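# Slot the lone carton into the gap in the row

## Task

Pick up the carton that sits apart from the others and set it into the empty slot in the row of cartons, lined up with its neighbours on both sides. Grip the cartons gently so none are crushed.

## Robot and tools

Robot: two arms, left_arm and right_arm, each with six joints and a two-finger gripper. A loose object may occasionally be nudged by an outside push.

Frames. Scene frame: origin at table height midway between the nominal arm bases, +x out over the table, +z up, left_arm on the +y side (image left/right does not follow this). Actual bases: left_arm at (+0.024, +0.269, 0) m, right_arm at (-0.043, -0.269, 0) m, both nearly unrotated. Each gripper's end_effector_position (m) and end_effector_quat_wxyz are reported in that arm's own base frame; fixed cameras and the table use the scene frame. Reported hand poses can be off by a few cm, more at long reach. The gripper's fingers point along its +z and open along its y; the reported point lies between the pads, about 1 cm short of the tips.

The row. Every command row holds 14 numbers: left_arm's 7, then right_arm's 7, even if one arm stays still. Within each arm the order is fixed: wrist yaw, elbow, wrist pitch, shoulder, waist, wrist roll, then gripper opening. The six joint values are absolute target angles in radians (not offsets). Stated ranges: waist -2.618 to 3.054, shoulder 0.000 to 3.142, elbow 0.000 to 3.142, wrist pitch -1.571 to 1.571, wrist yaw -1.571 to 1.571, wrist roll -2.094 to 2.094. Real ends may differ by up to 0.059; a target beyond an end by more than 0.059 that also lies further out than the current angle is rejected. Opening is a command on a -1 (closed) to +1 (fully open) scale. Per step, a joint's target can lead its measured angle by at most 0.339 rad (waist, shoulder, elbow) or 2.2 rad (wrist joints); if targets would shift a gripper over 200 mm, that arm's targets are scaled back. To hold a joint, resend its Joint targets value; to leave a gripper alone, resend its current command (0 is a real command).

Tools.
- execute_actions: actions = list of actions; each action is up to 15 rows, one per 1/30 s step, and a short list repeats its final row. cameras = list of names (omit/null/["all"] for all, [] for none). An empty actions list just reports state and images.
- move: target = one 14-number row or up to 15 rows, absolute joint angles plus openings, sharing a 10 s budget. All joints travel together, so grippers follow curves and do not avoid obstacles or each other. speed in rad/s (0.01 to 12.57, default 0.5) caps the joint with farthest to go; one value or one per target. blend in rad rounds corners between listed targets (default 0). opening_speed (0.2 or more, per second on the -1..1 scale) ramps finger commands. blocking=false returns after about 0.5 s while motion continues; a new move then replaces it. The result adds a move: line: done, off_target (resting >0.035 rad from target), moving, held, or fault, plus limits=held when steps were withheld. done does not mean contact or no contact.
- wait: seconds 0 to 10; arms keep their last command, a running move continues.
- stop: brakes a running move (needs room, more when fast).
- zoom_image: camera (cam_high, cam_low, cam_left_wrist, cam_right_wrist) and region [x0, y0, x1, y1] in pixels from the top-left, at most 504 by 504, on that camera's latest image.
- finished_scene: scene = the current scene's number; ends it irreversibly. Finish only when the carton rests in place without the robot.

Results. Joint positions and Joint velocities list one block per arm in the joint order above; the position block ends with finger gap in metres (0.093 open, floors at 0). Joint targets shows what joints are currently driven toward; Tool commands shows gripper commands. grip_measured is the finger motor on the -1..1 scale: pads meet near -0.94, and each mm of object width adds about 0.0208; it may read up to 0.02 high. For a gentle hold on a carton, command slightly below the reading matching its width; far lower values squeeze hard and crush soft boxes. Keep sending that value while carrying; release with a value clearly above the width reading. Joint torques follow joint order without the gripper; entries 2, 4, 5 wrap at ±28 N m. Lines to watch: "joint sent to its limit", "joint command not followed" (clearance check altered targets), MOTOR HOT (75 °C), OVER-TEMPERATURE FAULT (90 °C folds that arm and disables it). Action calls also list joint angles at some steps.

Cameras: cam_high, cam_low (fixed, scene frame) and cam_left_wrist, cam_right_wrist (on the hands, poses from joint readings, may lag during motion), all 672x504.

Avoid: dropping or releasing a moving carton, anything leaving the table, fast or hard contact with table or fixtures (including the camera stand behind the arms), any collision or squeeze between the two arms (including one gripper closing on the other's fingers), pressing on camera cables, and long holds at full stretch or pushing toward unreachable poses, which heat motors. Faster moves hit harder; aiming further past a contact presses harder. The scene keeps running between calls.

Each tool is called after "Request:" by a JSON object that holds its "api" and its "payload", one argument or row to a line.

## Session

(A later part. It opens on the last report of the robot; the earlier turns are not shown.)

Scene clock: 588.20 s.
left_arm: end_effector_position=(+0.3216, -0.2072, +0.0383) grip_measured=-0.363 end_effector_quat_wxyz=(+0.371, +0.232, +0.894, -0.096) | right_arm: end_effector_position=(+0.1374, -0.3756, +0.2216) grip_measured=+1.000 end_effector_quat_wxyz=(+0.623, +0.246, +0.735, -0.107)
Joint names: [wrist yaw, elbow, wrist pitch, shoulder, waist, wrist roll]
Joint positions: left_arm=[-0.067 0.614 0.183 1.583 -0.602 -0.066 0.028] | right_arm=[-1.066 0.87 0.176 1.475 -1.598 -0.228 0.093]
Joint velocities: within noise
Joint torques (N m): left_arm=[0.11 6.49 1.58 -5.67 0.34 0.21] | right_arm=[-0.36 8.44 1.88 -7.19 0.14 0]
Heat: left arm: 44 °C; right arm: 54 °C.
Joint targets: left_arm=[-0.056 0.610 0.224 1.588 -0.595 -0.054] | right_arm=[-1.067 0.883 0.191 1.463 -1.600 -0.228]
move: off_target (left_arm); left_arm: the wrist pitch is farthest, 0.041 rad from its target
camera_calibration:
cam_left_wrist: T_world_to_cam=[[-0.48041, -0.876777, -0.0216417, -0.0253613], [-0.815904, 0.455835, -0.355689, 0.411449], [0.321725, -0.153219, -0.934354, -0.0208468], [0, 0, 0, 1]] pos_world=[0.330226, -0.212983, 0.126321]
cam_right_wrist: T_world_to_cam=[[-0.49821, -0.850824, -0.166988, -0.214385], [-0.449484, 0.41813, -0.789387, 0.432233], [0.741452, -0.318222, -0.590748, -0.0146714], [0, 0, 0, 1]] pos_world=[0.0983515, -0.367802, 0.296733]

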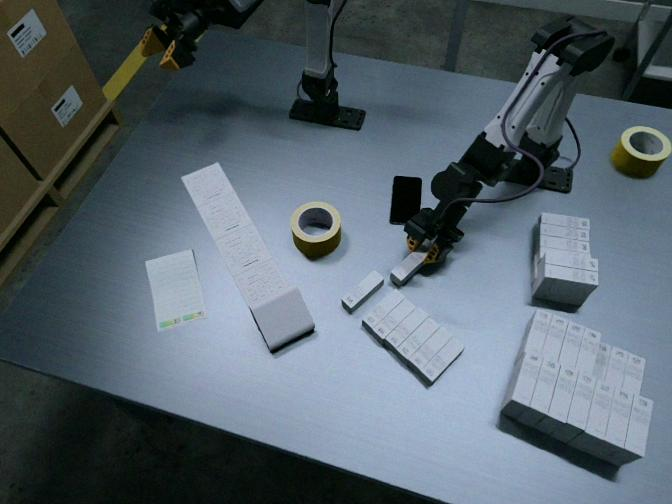

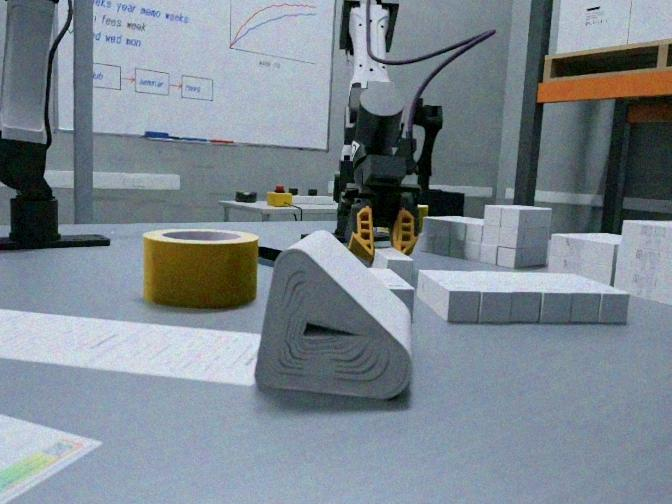

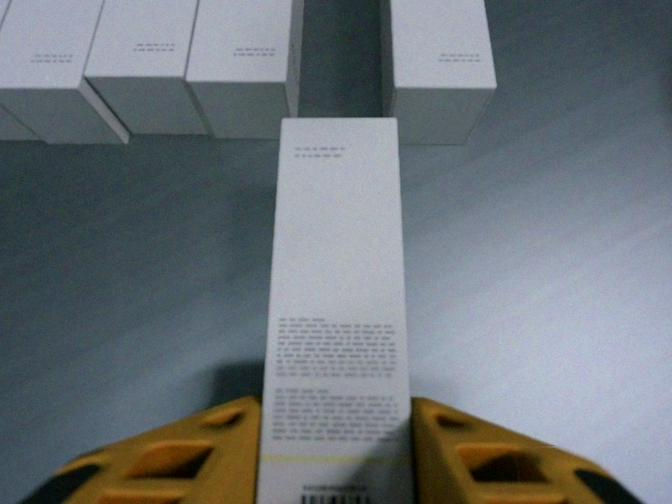

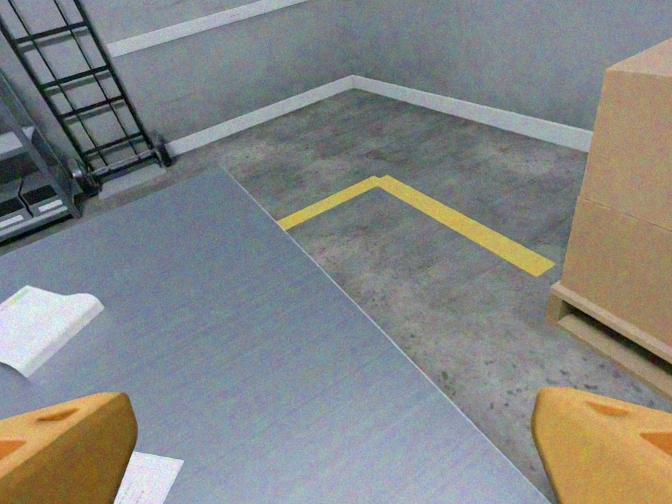

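Request:
{"api": "move", "payload": {
  "target": [-0.055, 0.605, 0.240, 1.600, -0.595, -0.054, -0.37, -1.067, 0.883, 0.191, 1.463, -1.6, -0.228, 1.0],
  "speed": 0.1
}}

Request:
{"api": "zoom_image", "payload": {
  "camera": "cam_low",
  "region": [320, 200, 470, 330]
}}

Scene clock: 664.83 s.
left_arm: end_effector_position=(+0.3231, -0.2084, +0.0370) grip_measured=-0.363 end_effector_quat_wxyz=(+0.373, +0.232, +0.893, -0.097) | right_arm: end_effector_position=(+0.1374, -0.3756, +0.2216) grip_measured=+1.000 end_effector_quat_wxyz=(+0.623, +0.246, +0.735, -0.107)
Joint names: [wrist yaw, elbow, wrist pitch, shoulder, waist, wrist roll]
Joint positions: left_arm=[-0.066 0.614 0.199 1.594 -0.602 -0.065 0.028] | right_arm=[-1.066 0.87 0.176 1.475 -1.598 -0.228 0.093]
Joint velocities: within noise
Joint torques (N m): left_arm=[0.1 5.98 1.6 -5.6 0.34 0.2] | right_arm=[-0.36 8.44 1.88 -7.19 0.14 0]
Heat: left arm: 44 °C; right arm: 54 °C.
Joint targets: left_arm=[-0.055 0.605 0.240 1.600 -0.595 -0.054] | right_arm=[-1.067 0.883 0.191 1.463 -1.600 -0.228]
move: off_target (left_arm); left_arm: the wrist pitch is farthest, 0.041 rad from its target
camera_calibration:
cam_left_wrist: T_world_to_cam=[[-0.481288, -0.876321, -0.0205951, -0.025396], [-0.814192, 0.455623, -0.359859, 0.412215], [0.324736, -0.156427, -0.932779, -0.024434], [0, 0, 0, 1]] pos_world=[0.331334, -0.213892, 0.125025]
cam_right_wrist: T_world_to_cam=[[-0.49821, -0.850824, -0.166988, -0.214385], [-0.449484, 0.41813, -0.789387, 0.432233], [0.741452, -0.318222, -0.590748, -0.0146714], [0, 0, 0, 1]] pos_world=[0.0983515, -0.367802, 0.296733]

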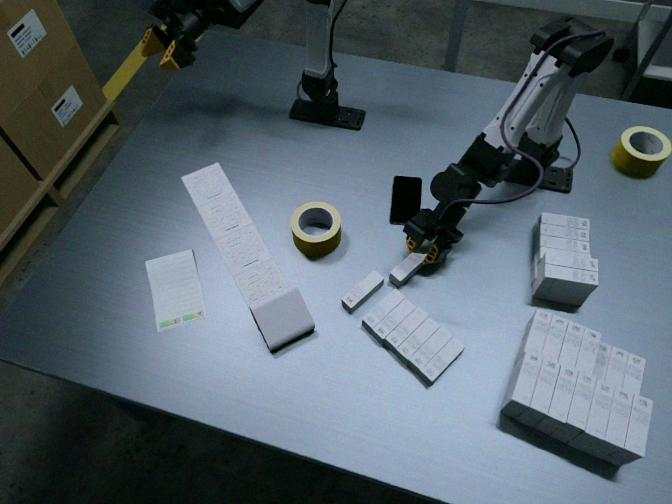

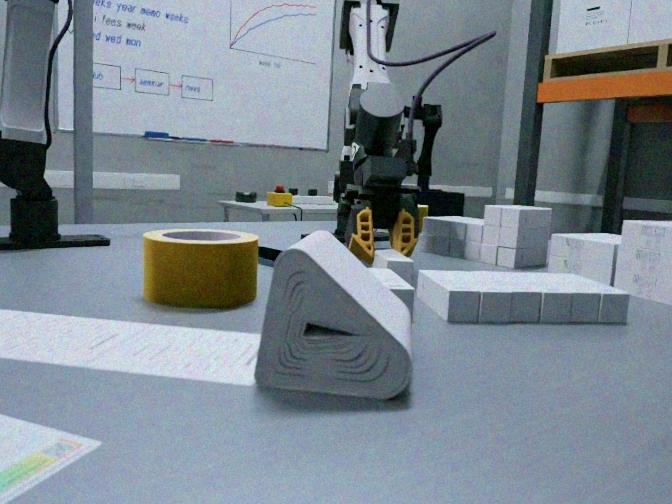

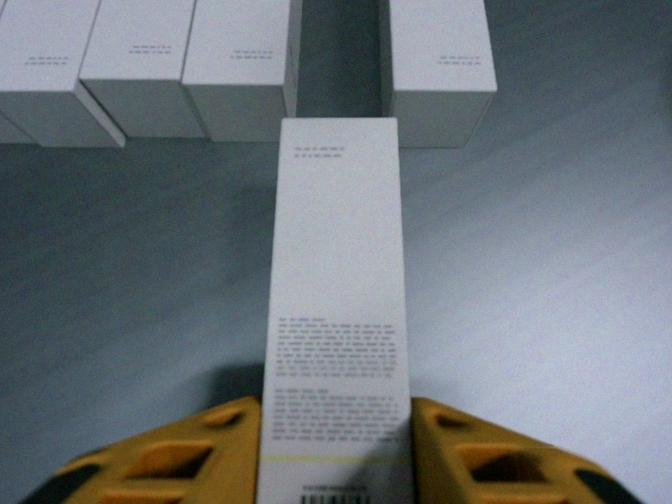

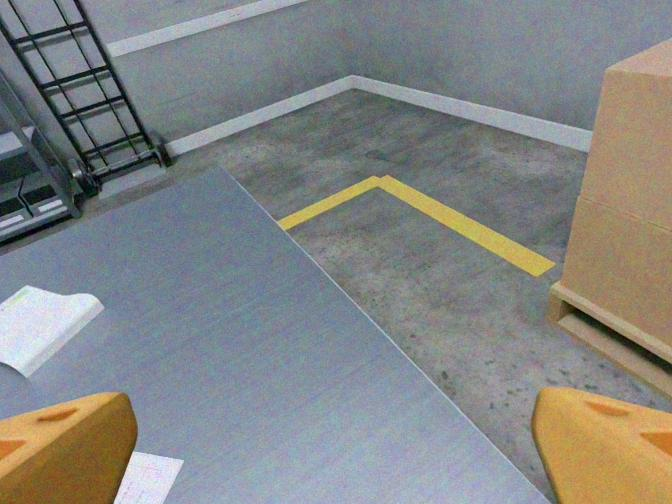

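Scaled by 3.360.

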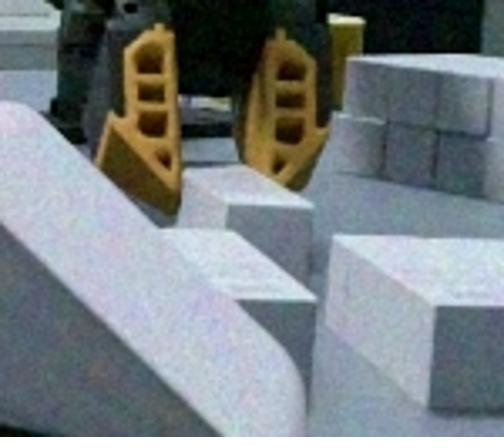

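Request:
{"api": "move", "payload": {
  "target": [-0.048, 0.772, 0.228, 1.729, -0.585, -0.047, -0.37, -1.067, 0.883, 0.191, 1.463, -1.6, -0.228, 1.0],
  "speed": 0.12
}}

Request:
{"api": "zoom_image", "payload": {
  "camera": "cam_low",
  "region": [320, 200, 470, 330]
}}

Request:
{"api": "zoom_image", "payload": {
  "camera": "cam_high",
  "region": [330, 220, 470, 360]
}}

Scene clock: 678.47 s.
left_arm: end_effector_position=(+0.3528, -0.2252, +0.0343) grip_measured=-0.363 end_effector_quat_wxyz=(+0.376, +0.232, +0.892, -0.098) | right_arm: end_effector_position=(+0.1374, -0.3756, +0.2216) grip_measured=+1.000 end_effector_quat_wxyz=(+0.623, +0.246, +0.735, -0.107)
Joint names: [wrist yaw, elbow, wrist pitch, shoulder, waist, wrist roll]
Joint positions: left_arm=[-0.059 0.738 0.209 1.722 -0.592 -0.059 0.028] | right_arm=[-1.066 0.87 0.176 1.475 -1.598 -0.228 0.093]
Joint velocities: within noise
Joint torques (N m): left_arm=[0.11 10.26 1.4 -6.72 0.34 0.2] | right_arm=[-0.36 8.44 1.88 -7.19 0.14 0]
Heat: left arm: 45 °C; right arm: 54 °C.
Joint targets: left_arm=[-0.048 0.772 0.228 1.729 -0.585 -0.047] | right_arm=[-1.067 0.883 0.191 1.463 -1.600 -0.228]
move: done
camera_calibration:
cam_left_wrist: T_world_to_cam=[[-0.480979, -0.8765, -0.0201926, -0.0260097], [-0.812573, 0.454311, -0.365139, 0.442427], [0.329218, -0.159216, -0.930734, -0.0414642], [0, 0, 0, 1]] pos_world=[0.360645, -0.230399, 0.12243]
cam_right_wrist: T_world_to_cam=[[-0.49821, -0.850824, -0.166988, -0.214385], [-0.449484, 0.41813, -0.789387, 0.432233], [0.741452, -0.318222, -0.590748, -0.0146714], [0, 0, 0, 1]] pos_world=[0.0983515, -0.367802, 0.296733]

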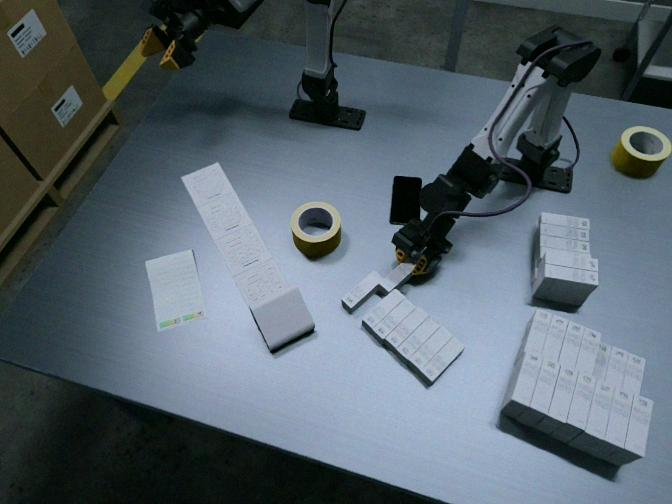

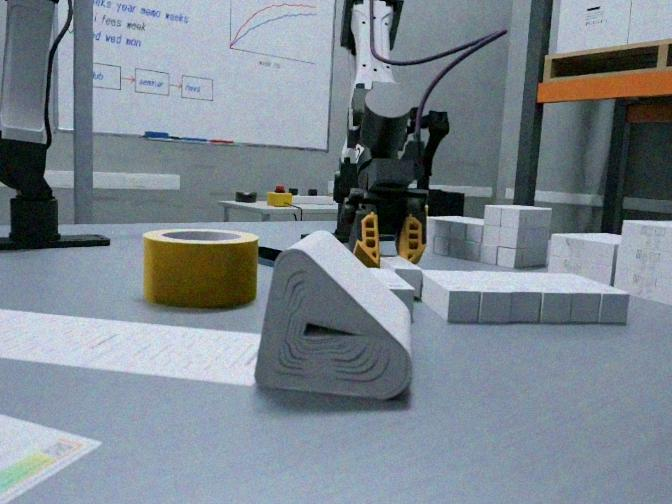

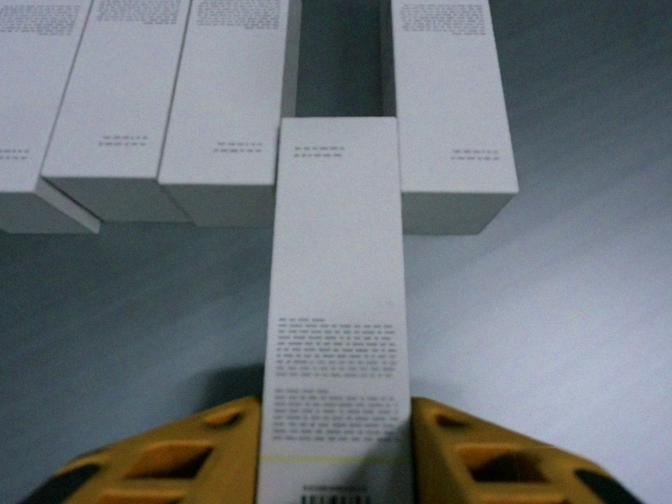

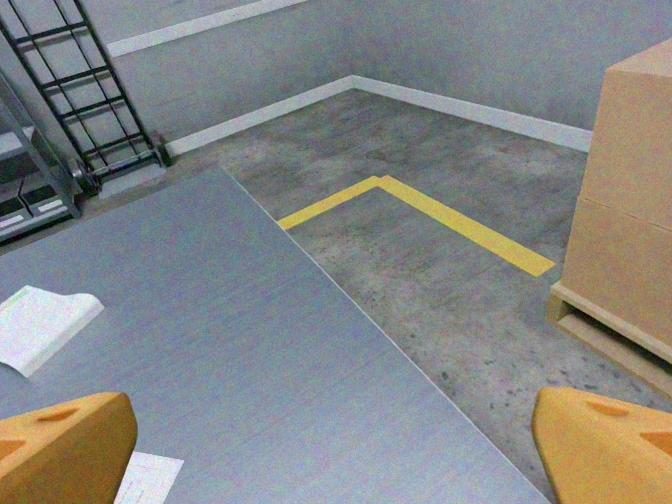

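Scaled by 3.360.

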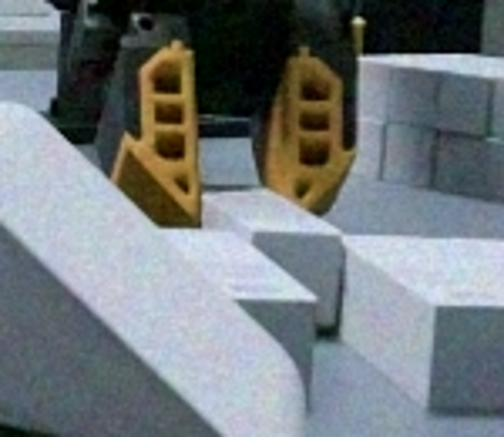

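Scaled by 3.600.

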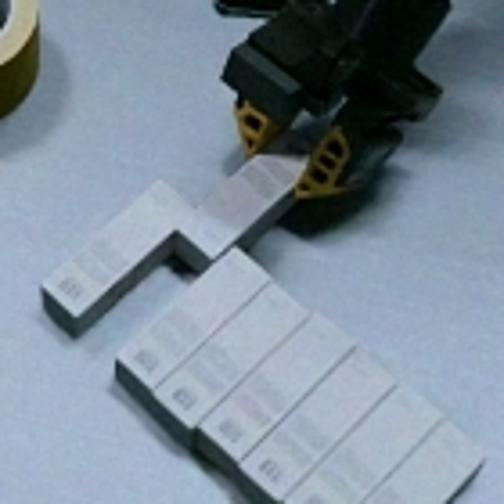

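Request:
{"api": "move", "payload": {
  "target": [-0.043, 0.930, 0.160, 1.843, -0.577, -0.042, -0.37, -1.067, 0.883, 0.191, 1.463, -1.6, -0.228, 1.0],
  "speed": 0.12
}}

Request:
{"api": "zoom_image", "payload": {
  "camera": "cam_low",
  "region": [320, 200, 470, 330]
}}

Request:
{"api": "zoom_image", "payload": {
  "camera": "cam_high",
  "region": [330, 220, 470, 360]
}}

Scene clock: 696.47 s.
left_arm: end_effector_position=(+0.3824, -0.2417, +0.0334) grip_measured=-0.363 end_effector_quat_wxyz=(+0.368, +0.232, +0.895, -0.095) | right_arm: end_effector_position=(+0.1374, -0.3756, +0.2216) grip_measured=+1.000 end_effector_quat_wxyz=(+0.623, +0.246, +0.735, -0.107)
Joint names: [wrist yaw, elbow, wrist pitch, shoulder, waist, wrist roll]
Joint positions: left_arm=[-0.054 0.895 0.149 1.836 -0.584 -0.054 0.028] | right_arm=[-1.066 0.87 0.176 1.475 -1.598 -0.228 0.093]
Joint velocities: within noise
Joint torques (N m): left_arm=[0.11 10.5 1.32 -7.87 0.34 0.21] | right_arm=[-0.36 8.43 1.87 -7.19 0.14 0]
Heat: left arm: 45 °C; right arm: 54 °C.
Joint targets: left_arm=[-0.043 0.930 0.160 1.843 -0.577 -0.042] | right_arm=[-1.067 0.883 0.191 1.463 -1.600 -0.228]
move: done
camera_calibration:
cam_left_wrist: T_world_to_cam=[[-0.480409, -0.87678, -0.0215331, -0.0265467], [-0.818012, 0.456794, -0.349565, 0.475851], [0.316328, -0.15032, -0.936664, -0.0474615], [0, 0, 0, 1]] pos_world=[0.391512, -0.247776, 0.121314]
cam_right_wrist: T_world_to_cam=[[-0.49821, -0.850824, -0.166988, -0.214385], [-0.449484, 0.41813, -0.789387, 0.432233], [0.741452, -0.318222, -0.590748, -0.0146714], [0, 0, 0, 1]] pos_world=[0.0983515, -0.367802, 0.296733]

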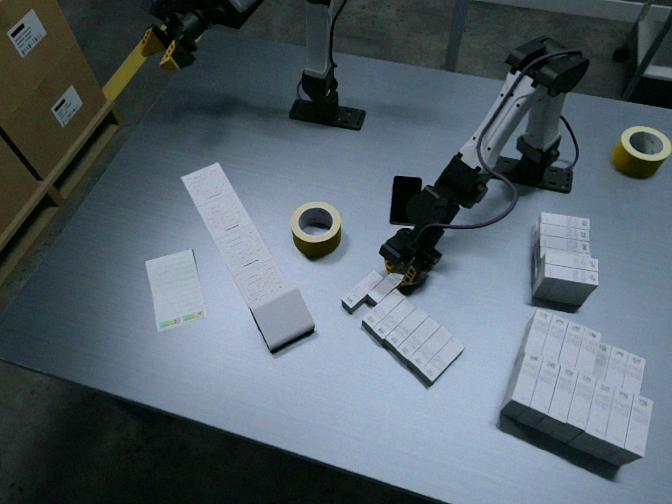

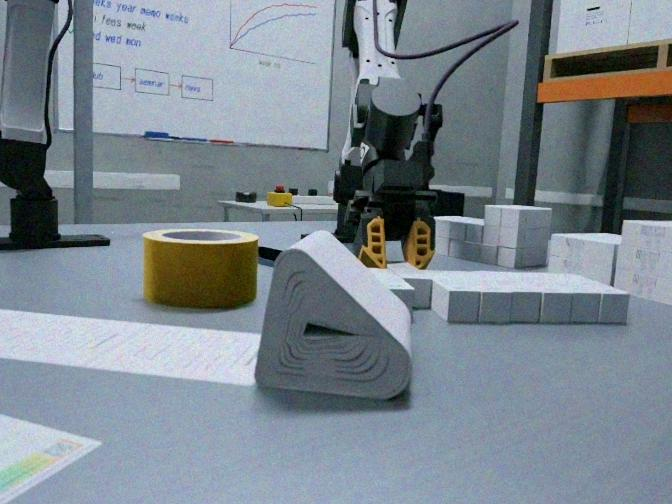

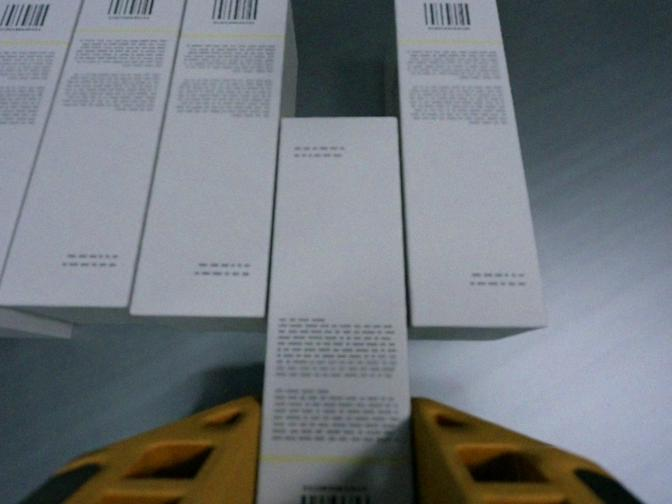

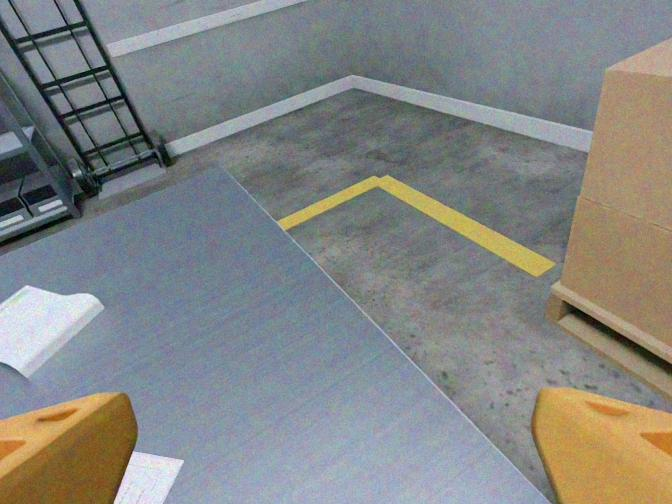

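Scaled by 3.360.

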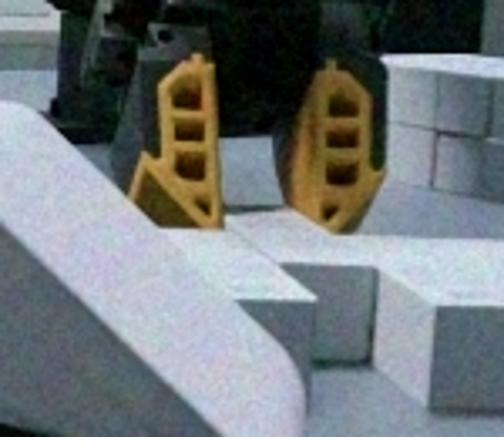

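Scaled by 3.600.

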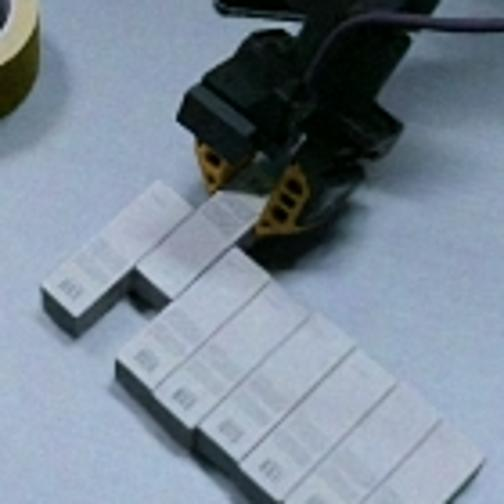

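Request:
{"api": "move", "payload": {
  "target": [-0.043, 0.930, 0.160, 1.843, -0.577, -0.042, 0.15, -1.067, 0.883, 0.191, 1.463, -1.6, -0.228, 1.0],
  "opening_speed": 0.5
}}

Request:
{"api": "zoom_image", "payload": {
  "camera": "cam_low",
  "region": [320, 200, 470, 330]
}}

Scene clock: 725.87 s.
left_arm: end_effector_position=(+0.3823, -0.2416, +0.0333) grip_measured=+0.148 end_effector_quat_wxyz=(+0.368, +0.233, +0.895, -0.095) | right_arm: end_effector_position=(+0.1374, -0.3756, +0.2216) grip_measured=+1.000 end_effector_quat_wxyz=(+0.623, +0.246, +0.735, -0.107)
Joint names: [wrist yaw, elbow, wrist pitch, shoulder, waist, wrist roll]
Joint positions: left_arm=[-0.054 0.895 0.149 1.836 -0.584 -0.053 0.052] | right_arm=[-1.066 0.87 0.176 1.475 -1.598 -0.228 0.093]
Joint velocities: within noise
Joint torques (N m): left_arm=[0.11 10.54 1.31 -7.87 0.32 0.21] | right_arm=[-0.36 8.44 1.87 -7.2 0.14 0]
Heat: left arm: 46 °C; right arm: 54 °C.
Joint targets: left_arm=[-0.043 0.930 0.160 1.843 -0.577 -0.042] | right_arm=[-1.067 0.883 0.191 1.463 -1.600 -0.228]
move: done
camera_calibration:
cam_left_wrist: T_world_to_cam=[[-0.480654, -0.876636, -0.0219368, -0.0264158], [-0.818054, 0.457263, -0.348853, 0.475779], [0.315848, -0.149732, -0.936921, -0.047159], [0, 0, 0, 1]] pos_world=[0.391411, -0.247775, 0.121213]
cam_right_wrist: T_world_to_cam=[[-0.49821, -0.850824, -0.166988, -0.214385], [-0.449484, 0.41813, -0.789387, 0.432233], [0.741452, -0.318222, -0.590748, -0.0146714], [0, 0, 0, 1]] pos_world=[0.0983515, -0.367802, 0.296733]

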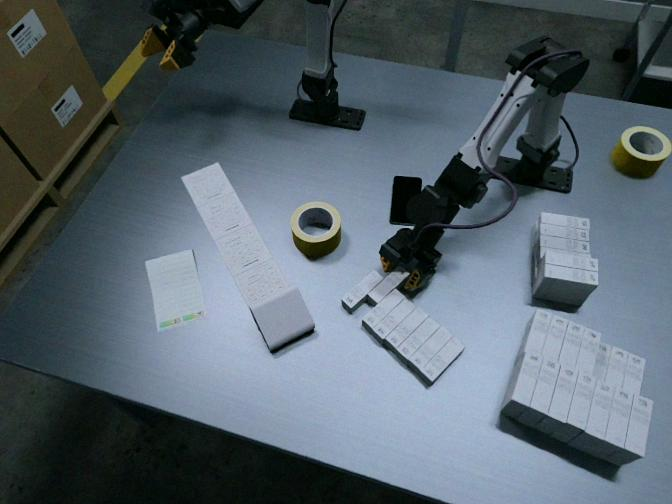

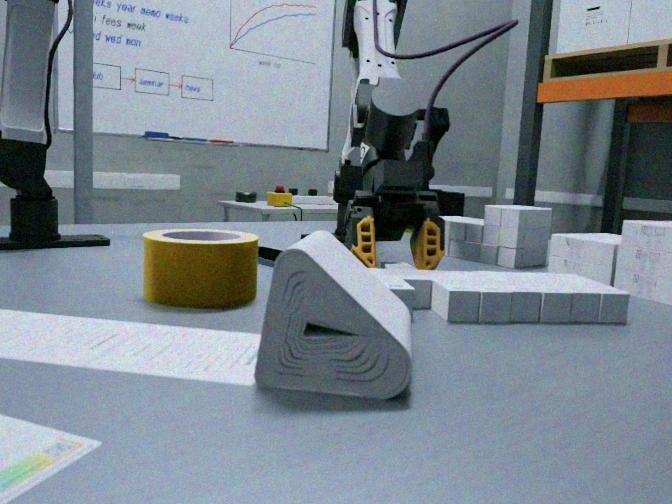

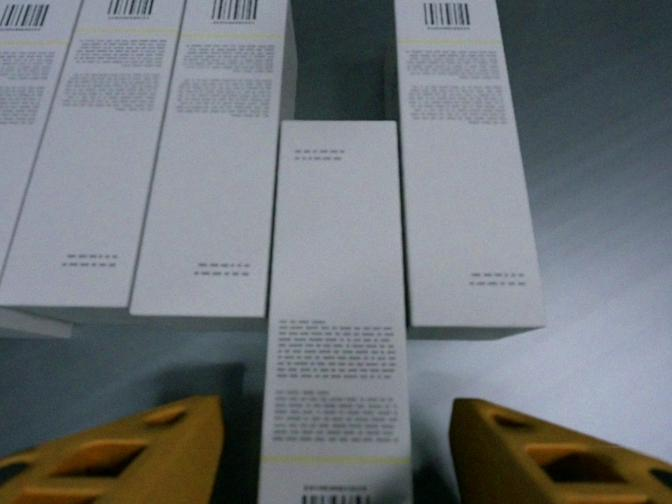

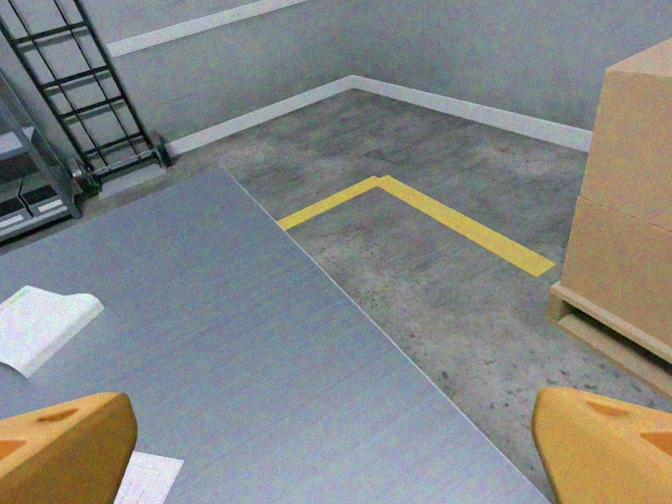

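Scaled by 3.360.

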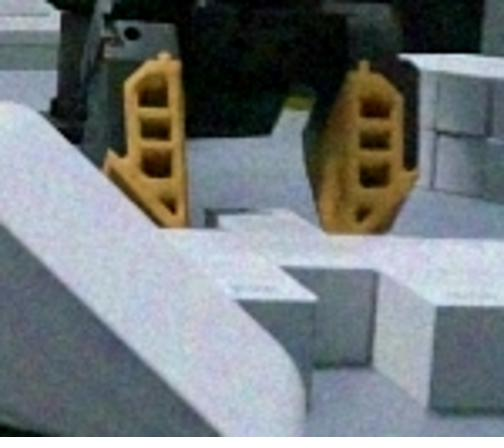

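Request:
{"api": "move", "payload": {
  "target": [
    [-0.055, 0.62, 0.22, 1.572, -0.597, -0.054, 0.15, -1.067, 0.883, 0.191, 1.463, -1.6, -0.228, 1.0],
    [-0.055, 0.62, 0.22, 1.572, -0.597, -0.054, -0.96, -1.067, 0.883, 0.191, 1.463, -1.6, -0.228, 1.0]
  ],
  "speed": 0.25
}}

Request:
{"api": "zoom_image", "payload": {
  "camera": "cam_high",
  "region": [330, 220, 470, 360]
}}

Scene clock: 735.27 s.
left_arm: end_effector_position=(+0.3254, -0.2067, +0.0340) grip_measured=-0.956 end_effector_quat_wxyz=(+0.367, +0.235, +0.895, -0.096) | right_arm: end_effector_position=(+0.1374, -0.3756, +0.2216) grip_measured=+1.000 end_effector_quat_wxyz=(+0.623, +0.246, +0.735, -0.107)
Joint names: [wrist yaw, elbow, wrist pitch, shoulder, waist, wrist roll]
Joint positions: left_arm=[-0.054 0.626 0.188 1.608 -0.589 -0.053 0] | right_arm=[-1.066 0.87 0.176 1.475 -1.598 -0.228 0.093]
Joint velocities: within noise
Joint torques (N m): left_arm=[-0.02 6.17 1.51 -9.35 -0.8 0.09] | right_arm=[-0.36 8.44 1.88 -7.19 0.14 0]
Heat: left arm: 47 °C; right arm: 54 °C.
Joint targets: left_arm=[-0.055 0.620 0.220 1.572 -0.597 -0.054] | right_arm=[-1.067 0.883 0.191 1.463 -1.600 -0.228]
move: off_target (left_arm); target 2's new numbers were sent with left_arm's shoulder 0.036 rad from that target; left_arm: the shoulder is farthest, 0.036 rad from its target
camera_calibration:
cam_left_wrist: T_world_to_cam=[[-0.485741, -0.873823, -0.0221249, -0.0208269], [-0.816188, 0.462472, -0.346347, 0.413901], [0.312878, -0.150177, -0.937845, -0.0223725], [0, 0, 0, 1]] pos_world=[0.334705, -0.212977, 0.121911]
cam_right_wrist: T_world_to_cam=[[-0.49821, -0.850824, -0.166988, -0.214385], [-0.449484, 0.41813, -0.789387, 0.432233], [0.741452, -0.318222, -0.590748, -0.0146714], [0, 0, 0, 1]] pos_world=[0.0983515, -0.367802, 0.296733]

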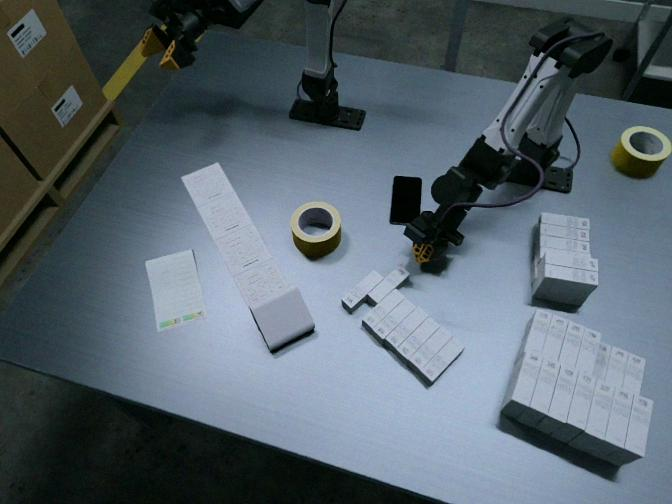

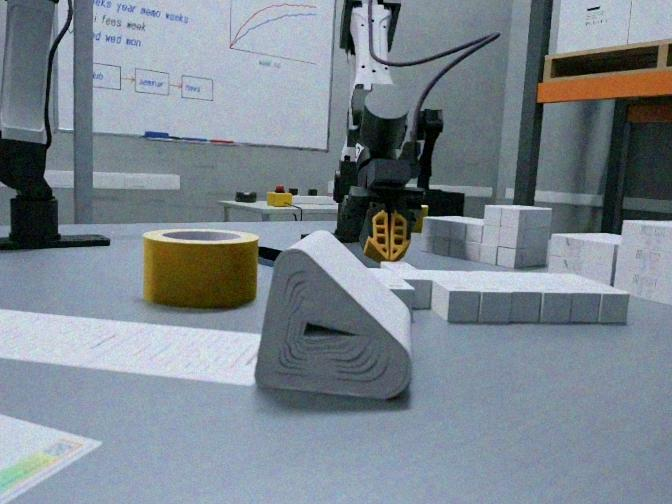

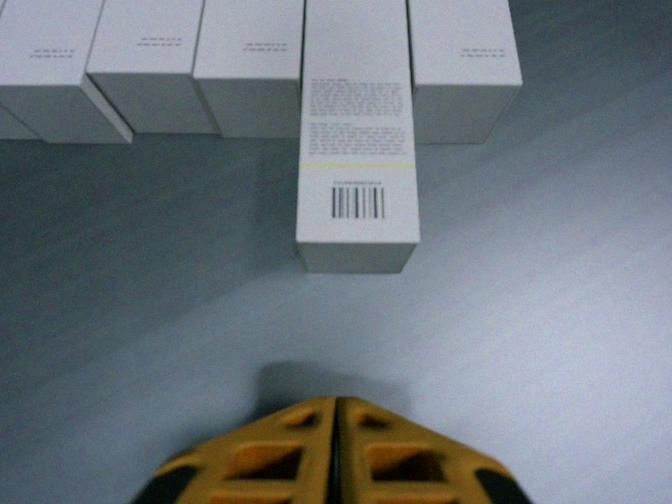

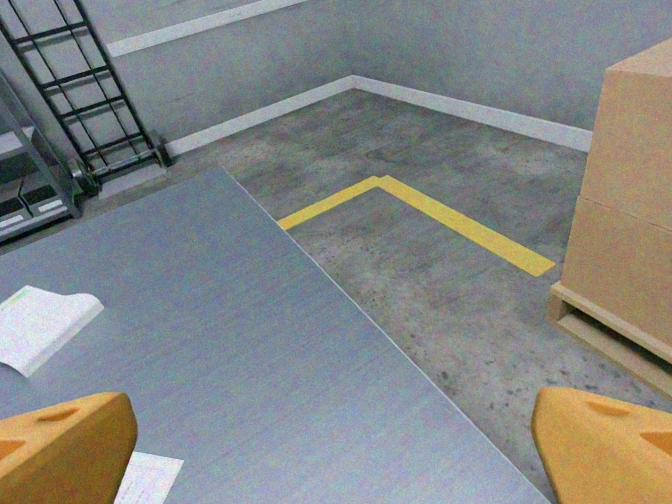

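Scaled by 3.600.

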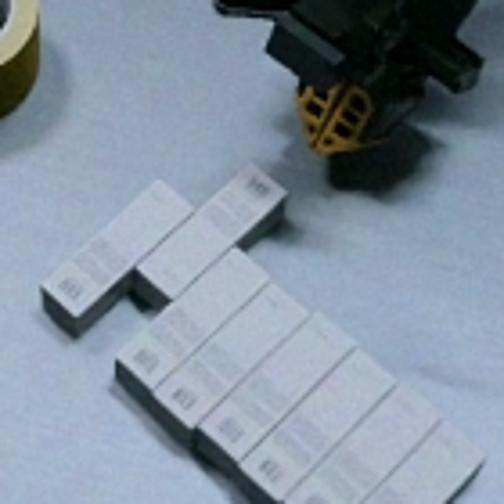

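Request:
{"api": "move", "payload": {
  "target": [
    [-0.066, 0.754, 0.259, 1.733, -0.608, -0.067, -0.96, -1.067, 0.883, 0.191, 1.463, -1.6, -0.228, 1.0],
    [-0.045, 0.916, 0.195, 1.857, -0.584, -0.045, -0.96, -1.067, 0.883, 0.191, 1.463, -1.6, -0.228, 1.0]
  ],
  "speed": [0.15, 0.1]
}}

Request:
{"api": "zoom_image", "payload": {
  "camera": "cam_high",
  "region": [330, 220, 470, 360]
}}

Scene clock: 786.67 s.
left_arm: end_effector_position=(+0.3825, -0.2455, +0.0313) grip_measured=-0.956 end_effector_quat_wxyz=(+0.376, +0.234, +0.891, -0.100) | right_arm: end_effector_position=(+0.1374, -0.3756, +0.2216) grip_measured=+1.000 end_effector_quat_wxyz=(+0.623, +0.246, +0.735, -0.107)
Joint names: [wrist yaw, elbow, wrist pitch, shoulder, waist, wrist roll]
Joint positions: left_arm=[-0.054 0.883 0.192 1.848 -0.591 -0.054 0] | right_arm=[-1.066 0.87 0.176 1.475 -1.598 -0.228 0.093]
Joint velocities: within noise
Joint torques (N m): left_arm=[0.07 10.22 1.29 -7.69 0.31 0.19] | right_arm=[-0.36 8.44 1.88 -7.19 0.14 0]
Heat: left arm: 47 °C; right arm: 54 °C.
Joint targets: left_arm=[-0.045 0.916 0.195 1.857 -0.584 -0.045] | right_arm=[-1.067 0.883 0.191 1.463 -1.600 -0.228]
move: done
camera_calibration:
cam_left_wrist: T_world_to_cam=[[-0.485881, -0.873802, -0.0197294, -0.0270987], [-0.809442, 0.45838, -0.367002, 0.474634], [0.329731, -0.16235, -0.930011, -0.0583058], [0, 0, 0, 1]] pos_world=[0.390248, -0.250708, 0.119432]
cam_right_wrist: T_world_to_cam=[[-0.49821, -0.850824, -0.166988, -0.214385], [-0.449484, 0.41813, -0.789387, 0.432233], [0.741452, -0.318222, -0.590748, -0.0146714], [0, 0, 0, 1]] pos_world=[0.0983515, -0.367802, 0.296733]

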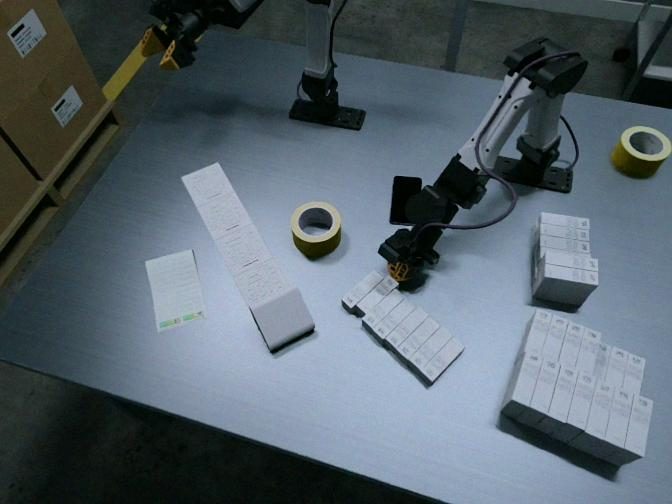

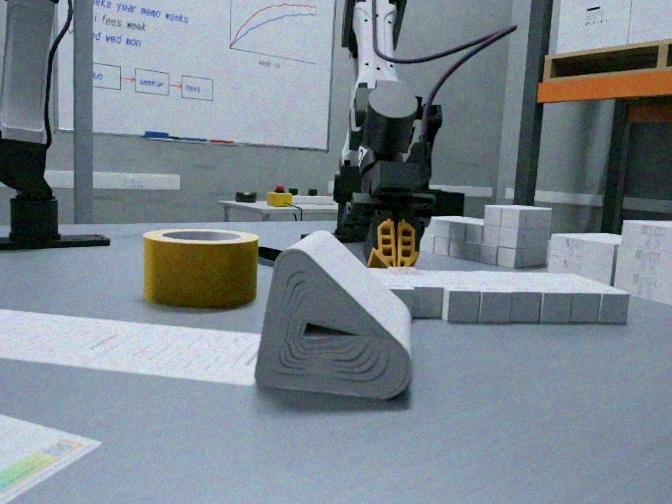

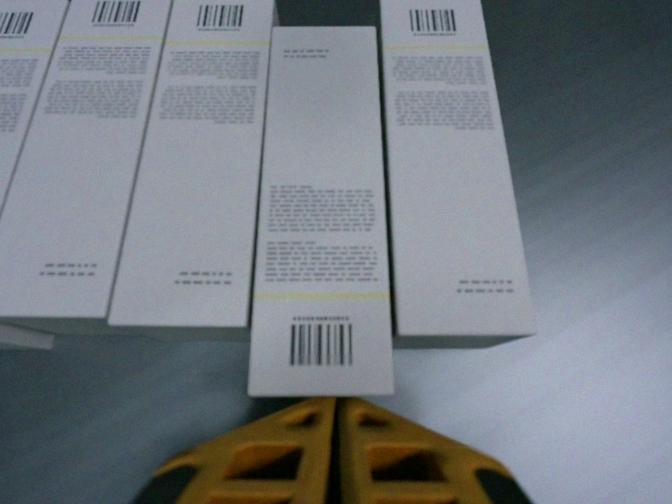

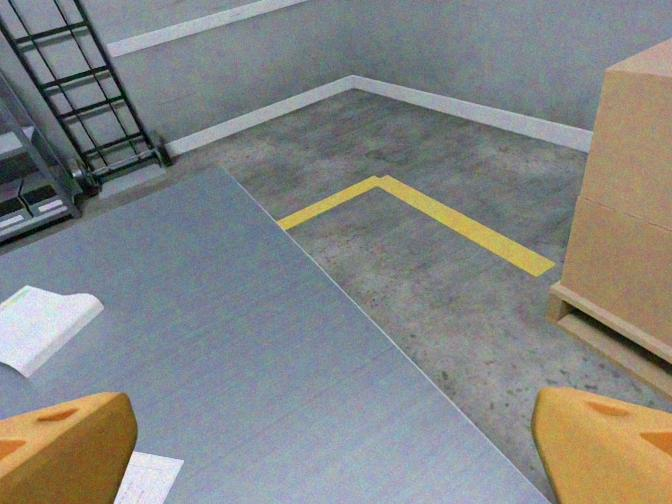

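Scaled by 3.600.

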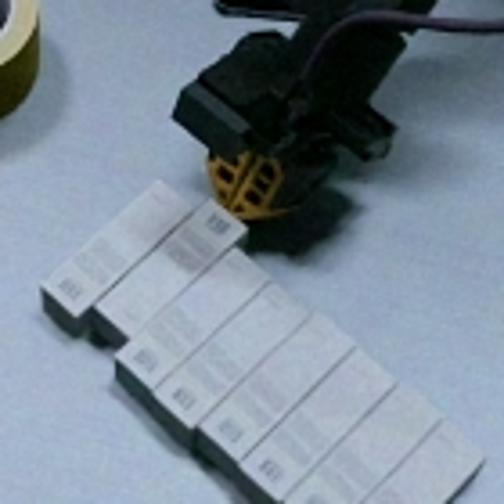

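Request:
{"api": "move", "payload": {
  "target": [-0.042, 0.9715, 0.180, 1.897, -0.580, -0.040, -0.96, -1.067, 0.883, 0.191, 1.463, -1.6, -0.228, 1.0],
  "speed": 0.08
}}

Request:
{"api": "zoom_image", "payload": {
  "camera": "cam_high",
  "region": [330, 220, 470, 360]
}}

Request:
{"api": "zoom_image", "payload": {
  "camera": "cam_left_wrist",
  "region": [180, 280, 480, 430]
}}

Scene clock: 821.90 s.
left_arm: end_effector_position=(+0.3939, -0.2512, +0.0312) grip_measured=-0.956 end_effector_quat_wxyz=(+0.376, +0.234, +0.891, -0.099) | right_arm: end_effector_position=(+0.1374, -0.3756, +0.2216) grip_measured=+1.000 end_effector_quat_wxyz=(+0.623, +0.246, +0.735, -0.107)
Joint names: [wrist yaw, elbow, wrist pitch, shoulder, waist, wrist roll]
Joint positions: left_arm=[-0.053 0.938 0.176 1.887 -0.587 -0.052 0] | right_arm=[-1.066 0.87 0.176 1.475 -1.598 -0.228 0.093]
Joint velocities: within noise
Joint torques (N m): left_arm=[0.11 10.35 1.27 -8.06 0.32 0.23] | right_arm=[-0.36 8.46 1.88 -7.19 0.13 0]
Heat: left arm: 47 °C; right arm: 54 °C.
Joint targets: left_arm=[-0.042 0.972 0.180 1.897 -0.580 -0.040] | right_arm=[-1.067 0.883 0.191 1.463 -1.600 -0.228]
move: done
camera_calibration:
cam_left_wrist: T_world_to_cam=[[-0.484381, -0.874607, -0.0208901, -0.0272567], [-0.810019, 0.457376, -0.366982, 0.486329], [0.33052, -0.160838, -0.929993, -0.0629811], [0, 0, 0, 1]] pos_world=[0.401549, -0.256404, 0.119332]
cam_right_wrist: T_world_to_cam=[[-0.49821, -0.850824, -0.166988, -0.214385], [-0.449484, 0.41813, -0.789387, 0.432233], [0.741452, -0.318222, -0.590748, -0.0146714], [0, 0, 0, 1]] pos_world=[0.0983515, -0.367802, 0.296733]

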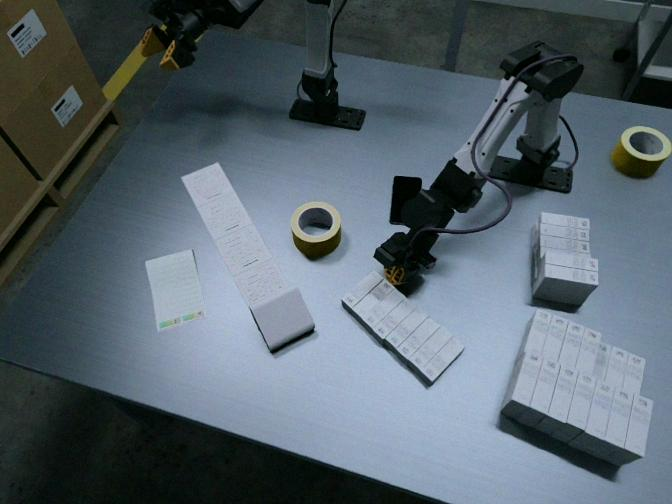

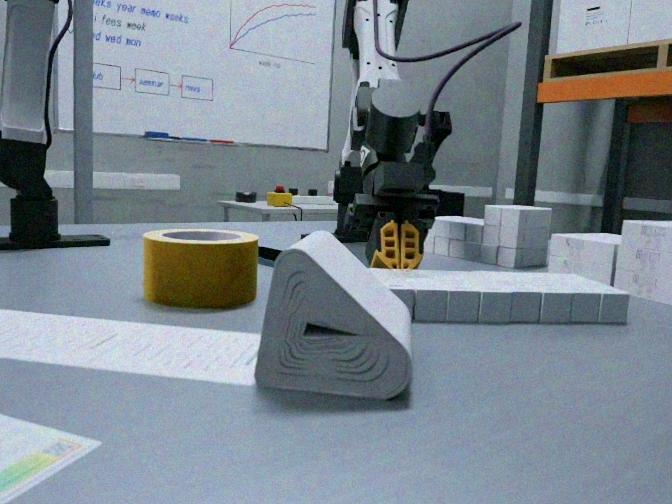

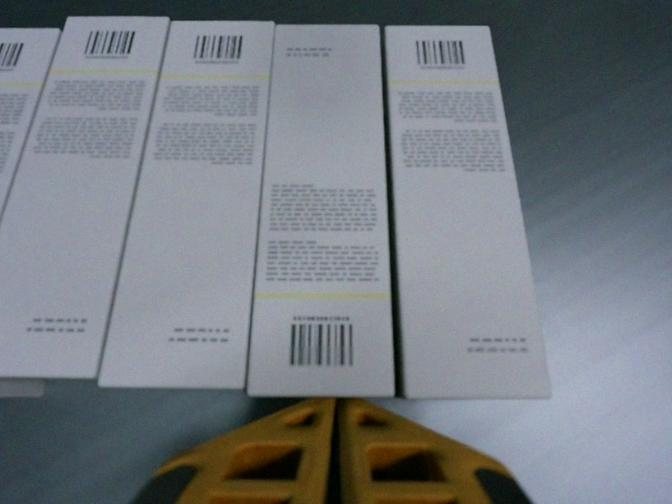

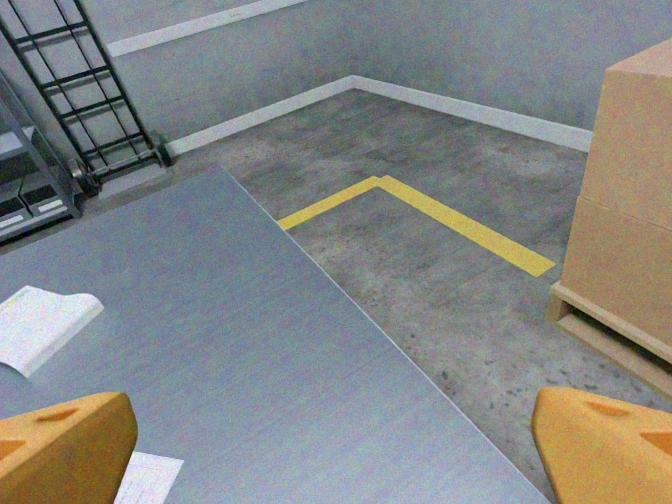

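Scaled by 3.600.

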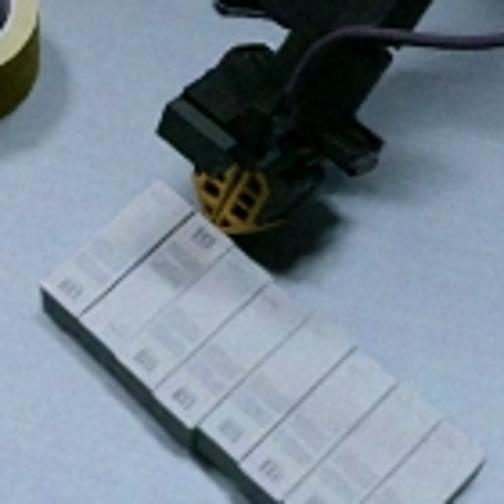

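Scaled by 1.680.

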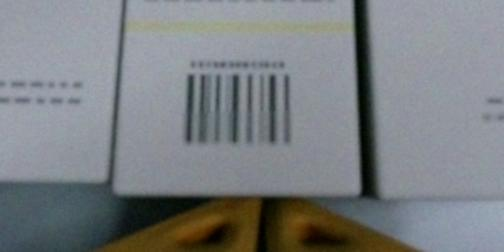

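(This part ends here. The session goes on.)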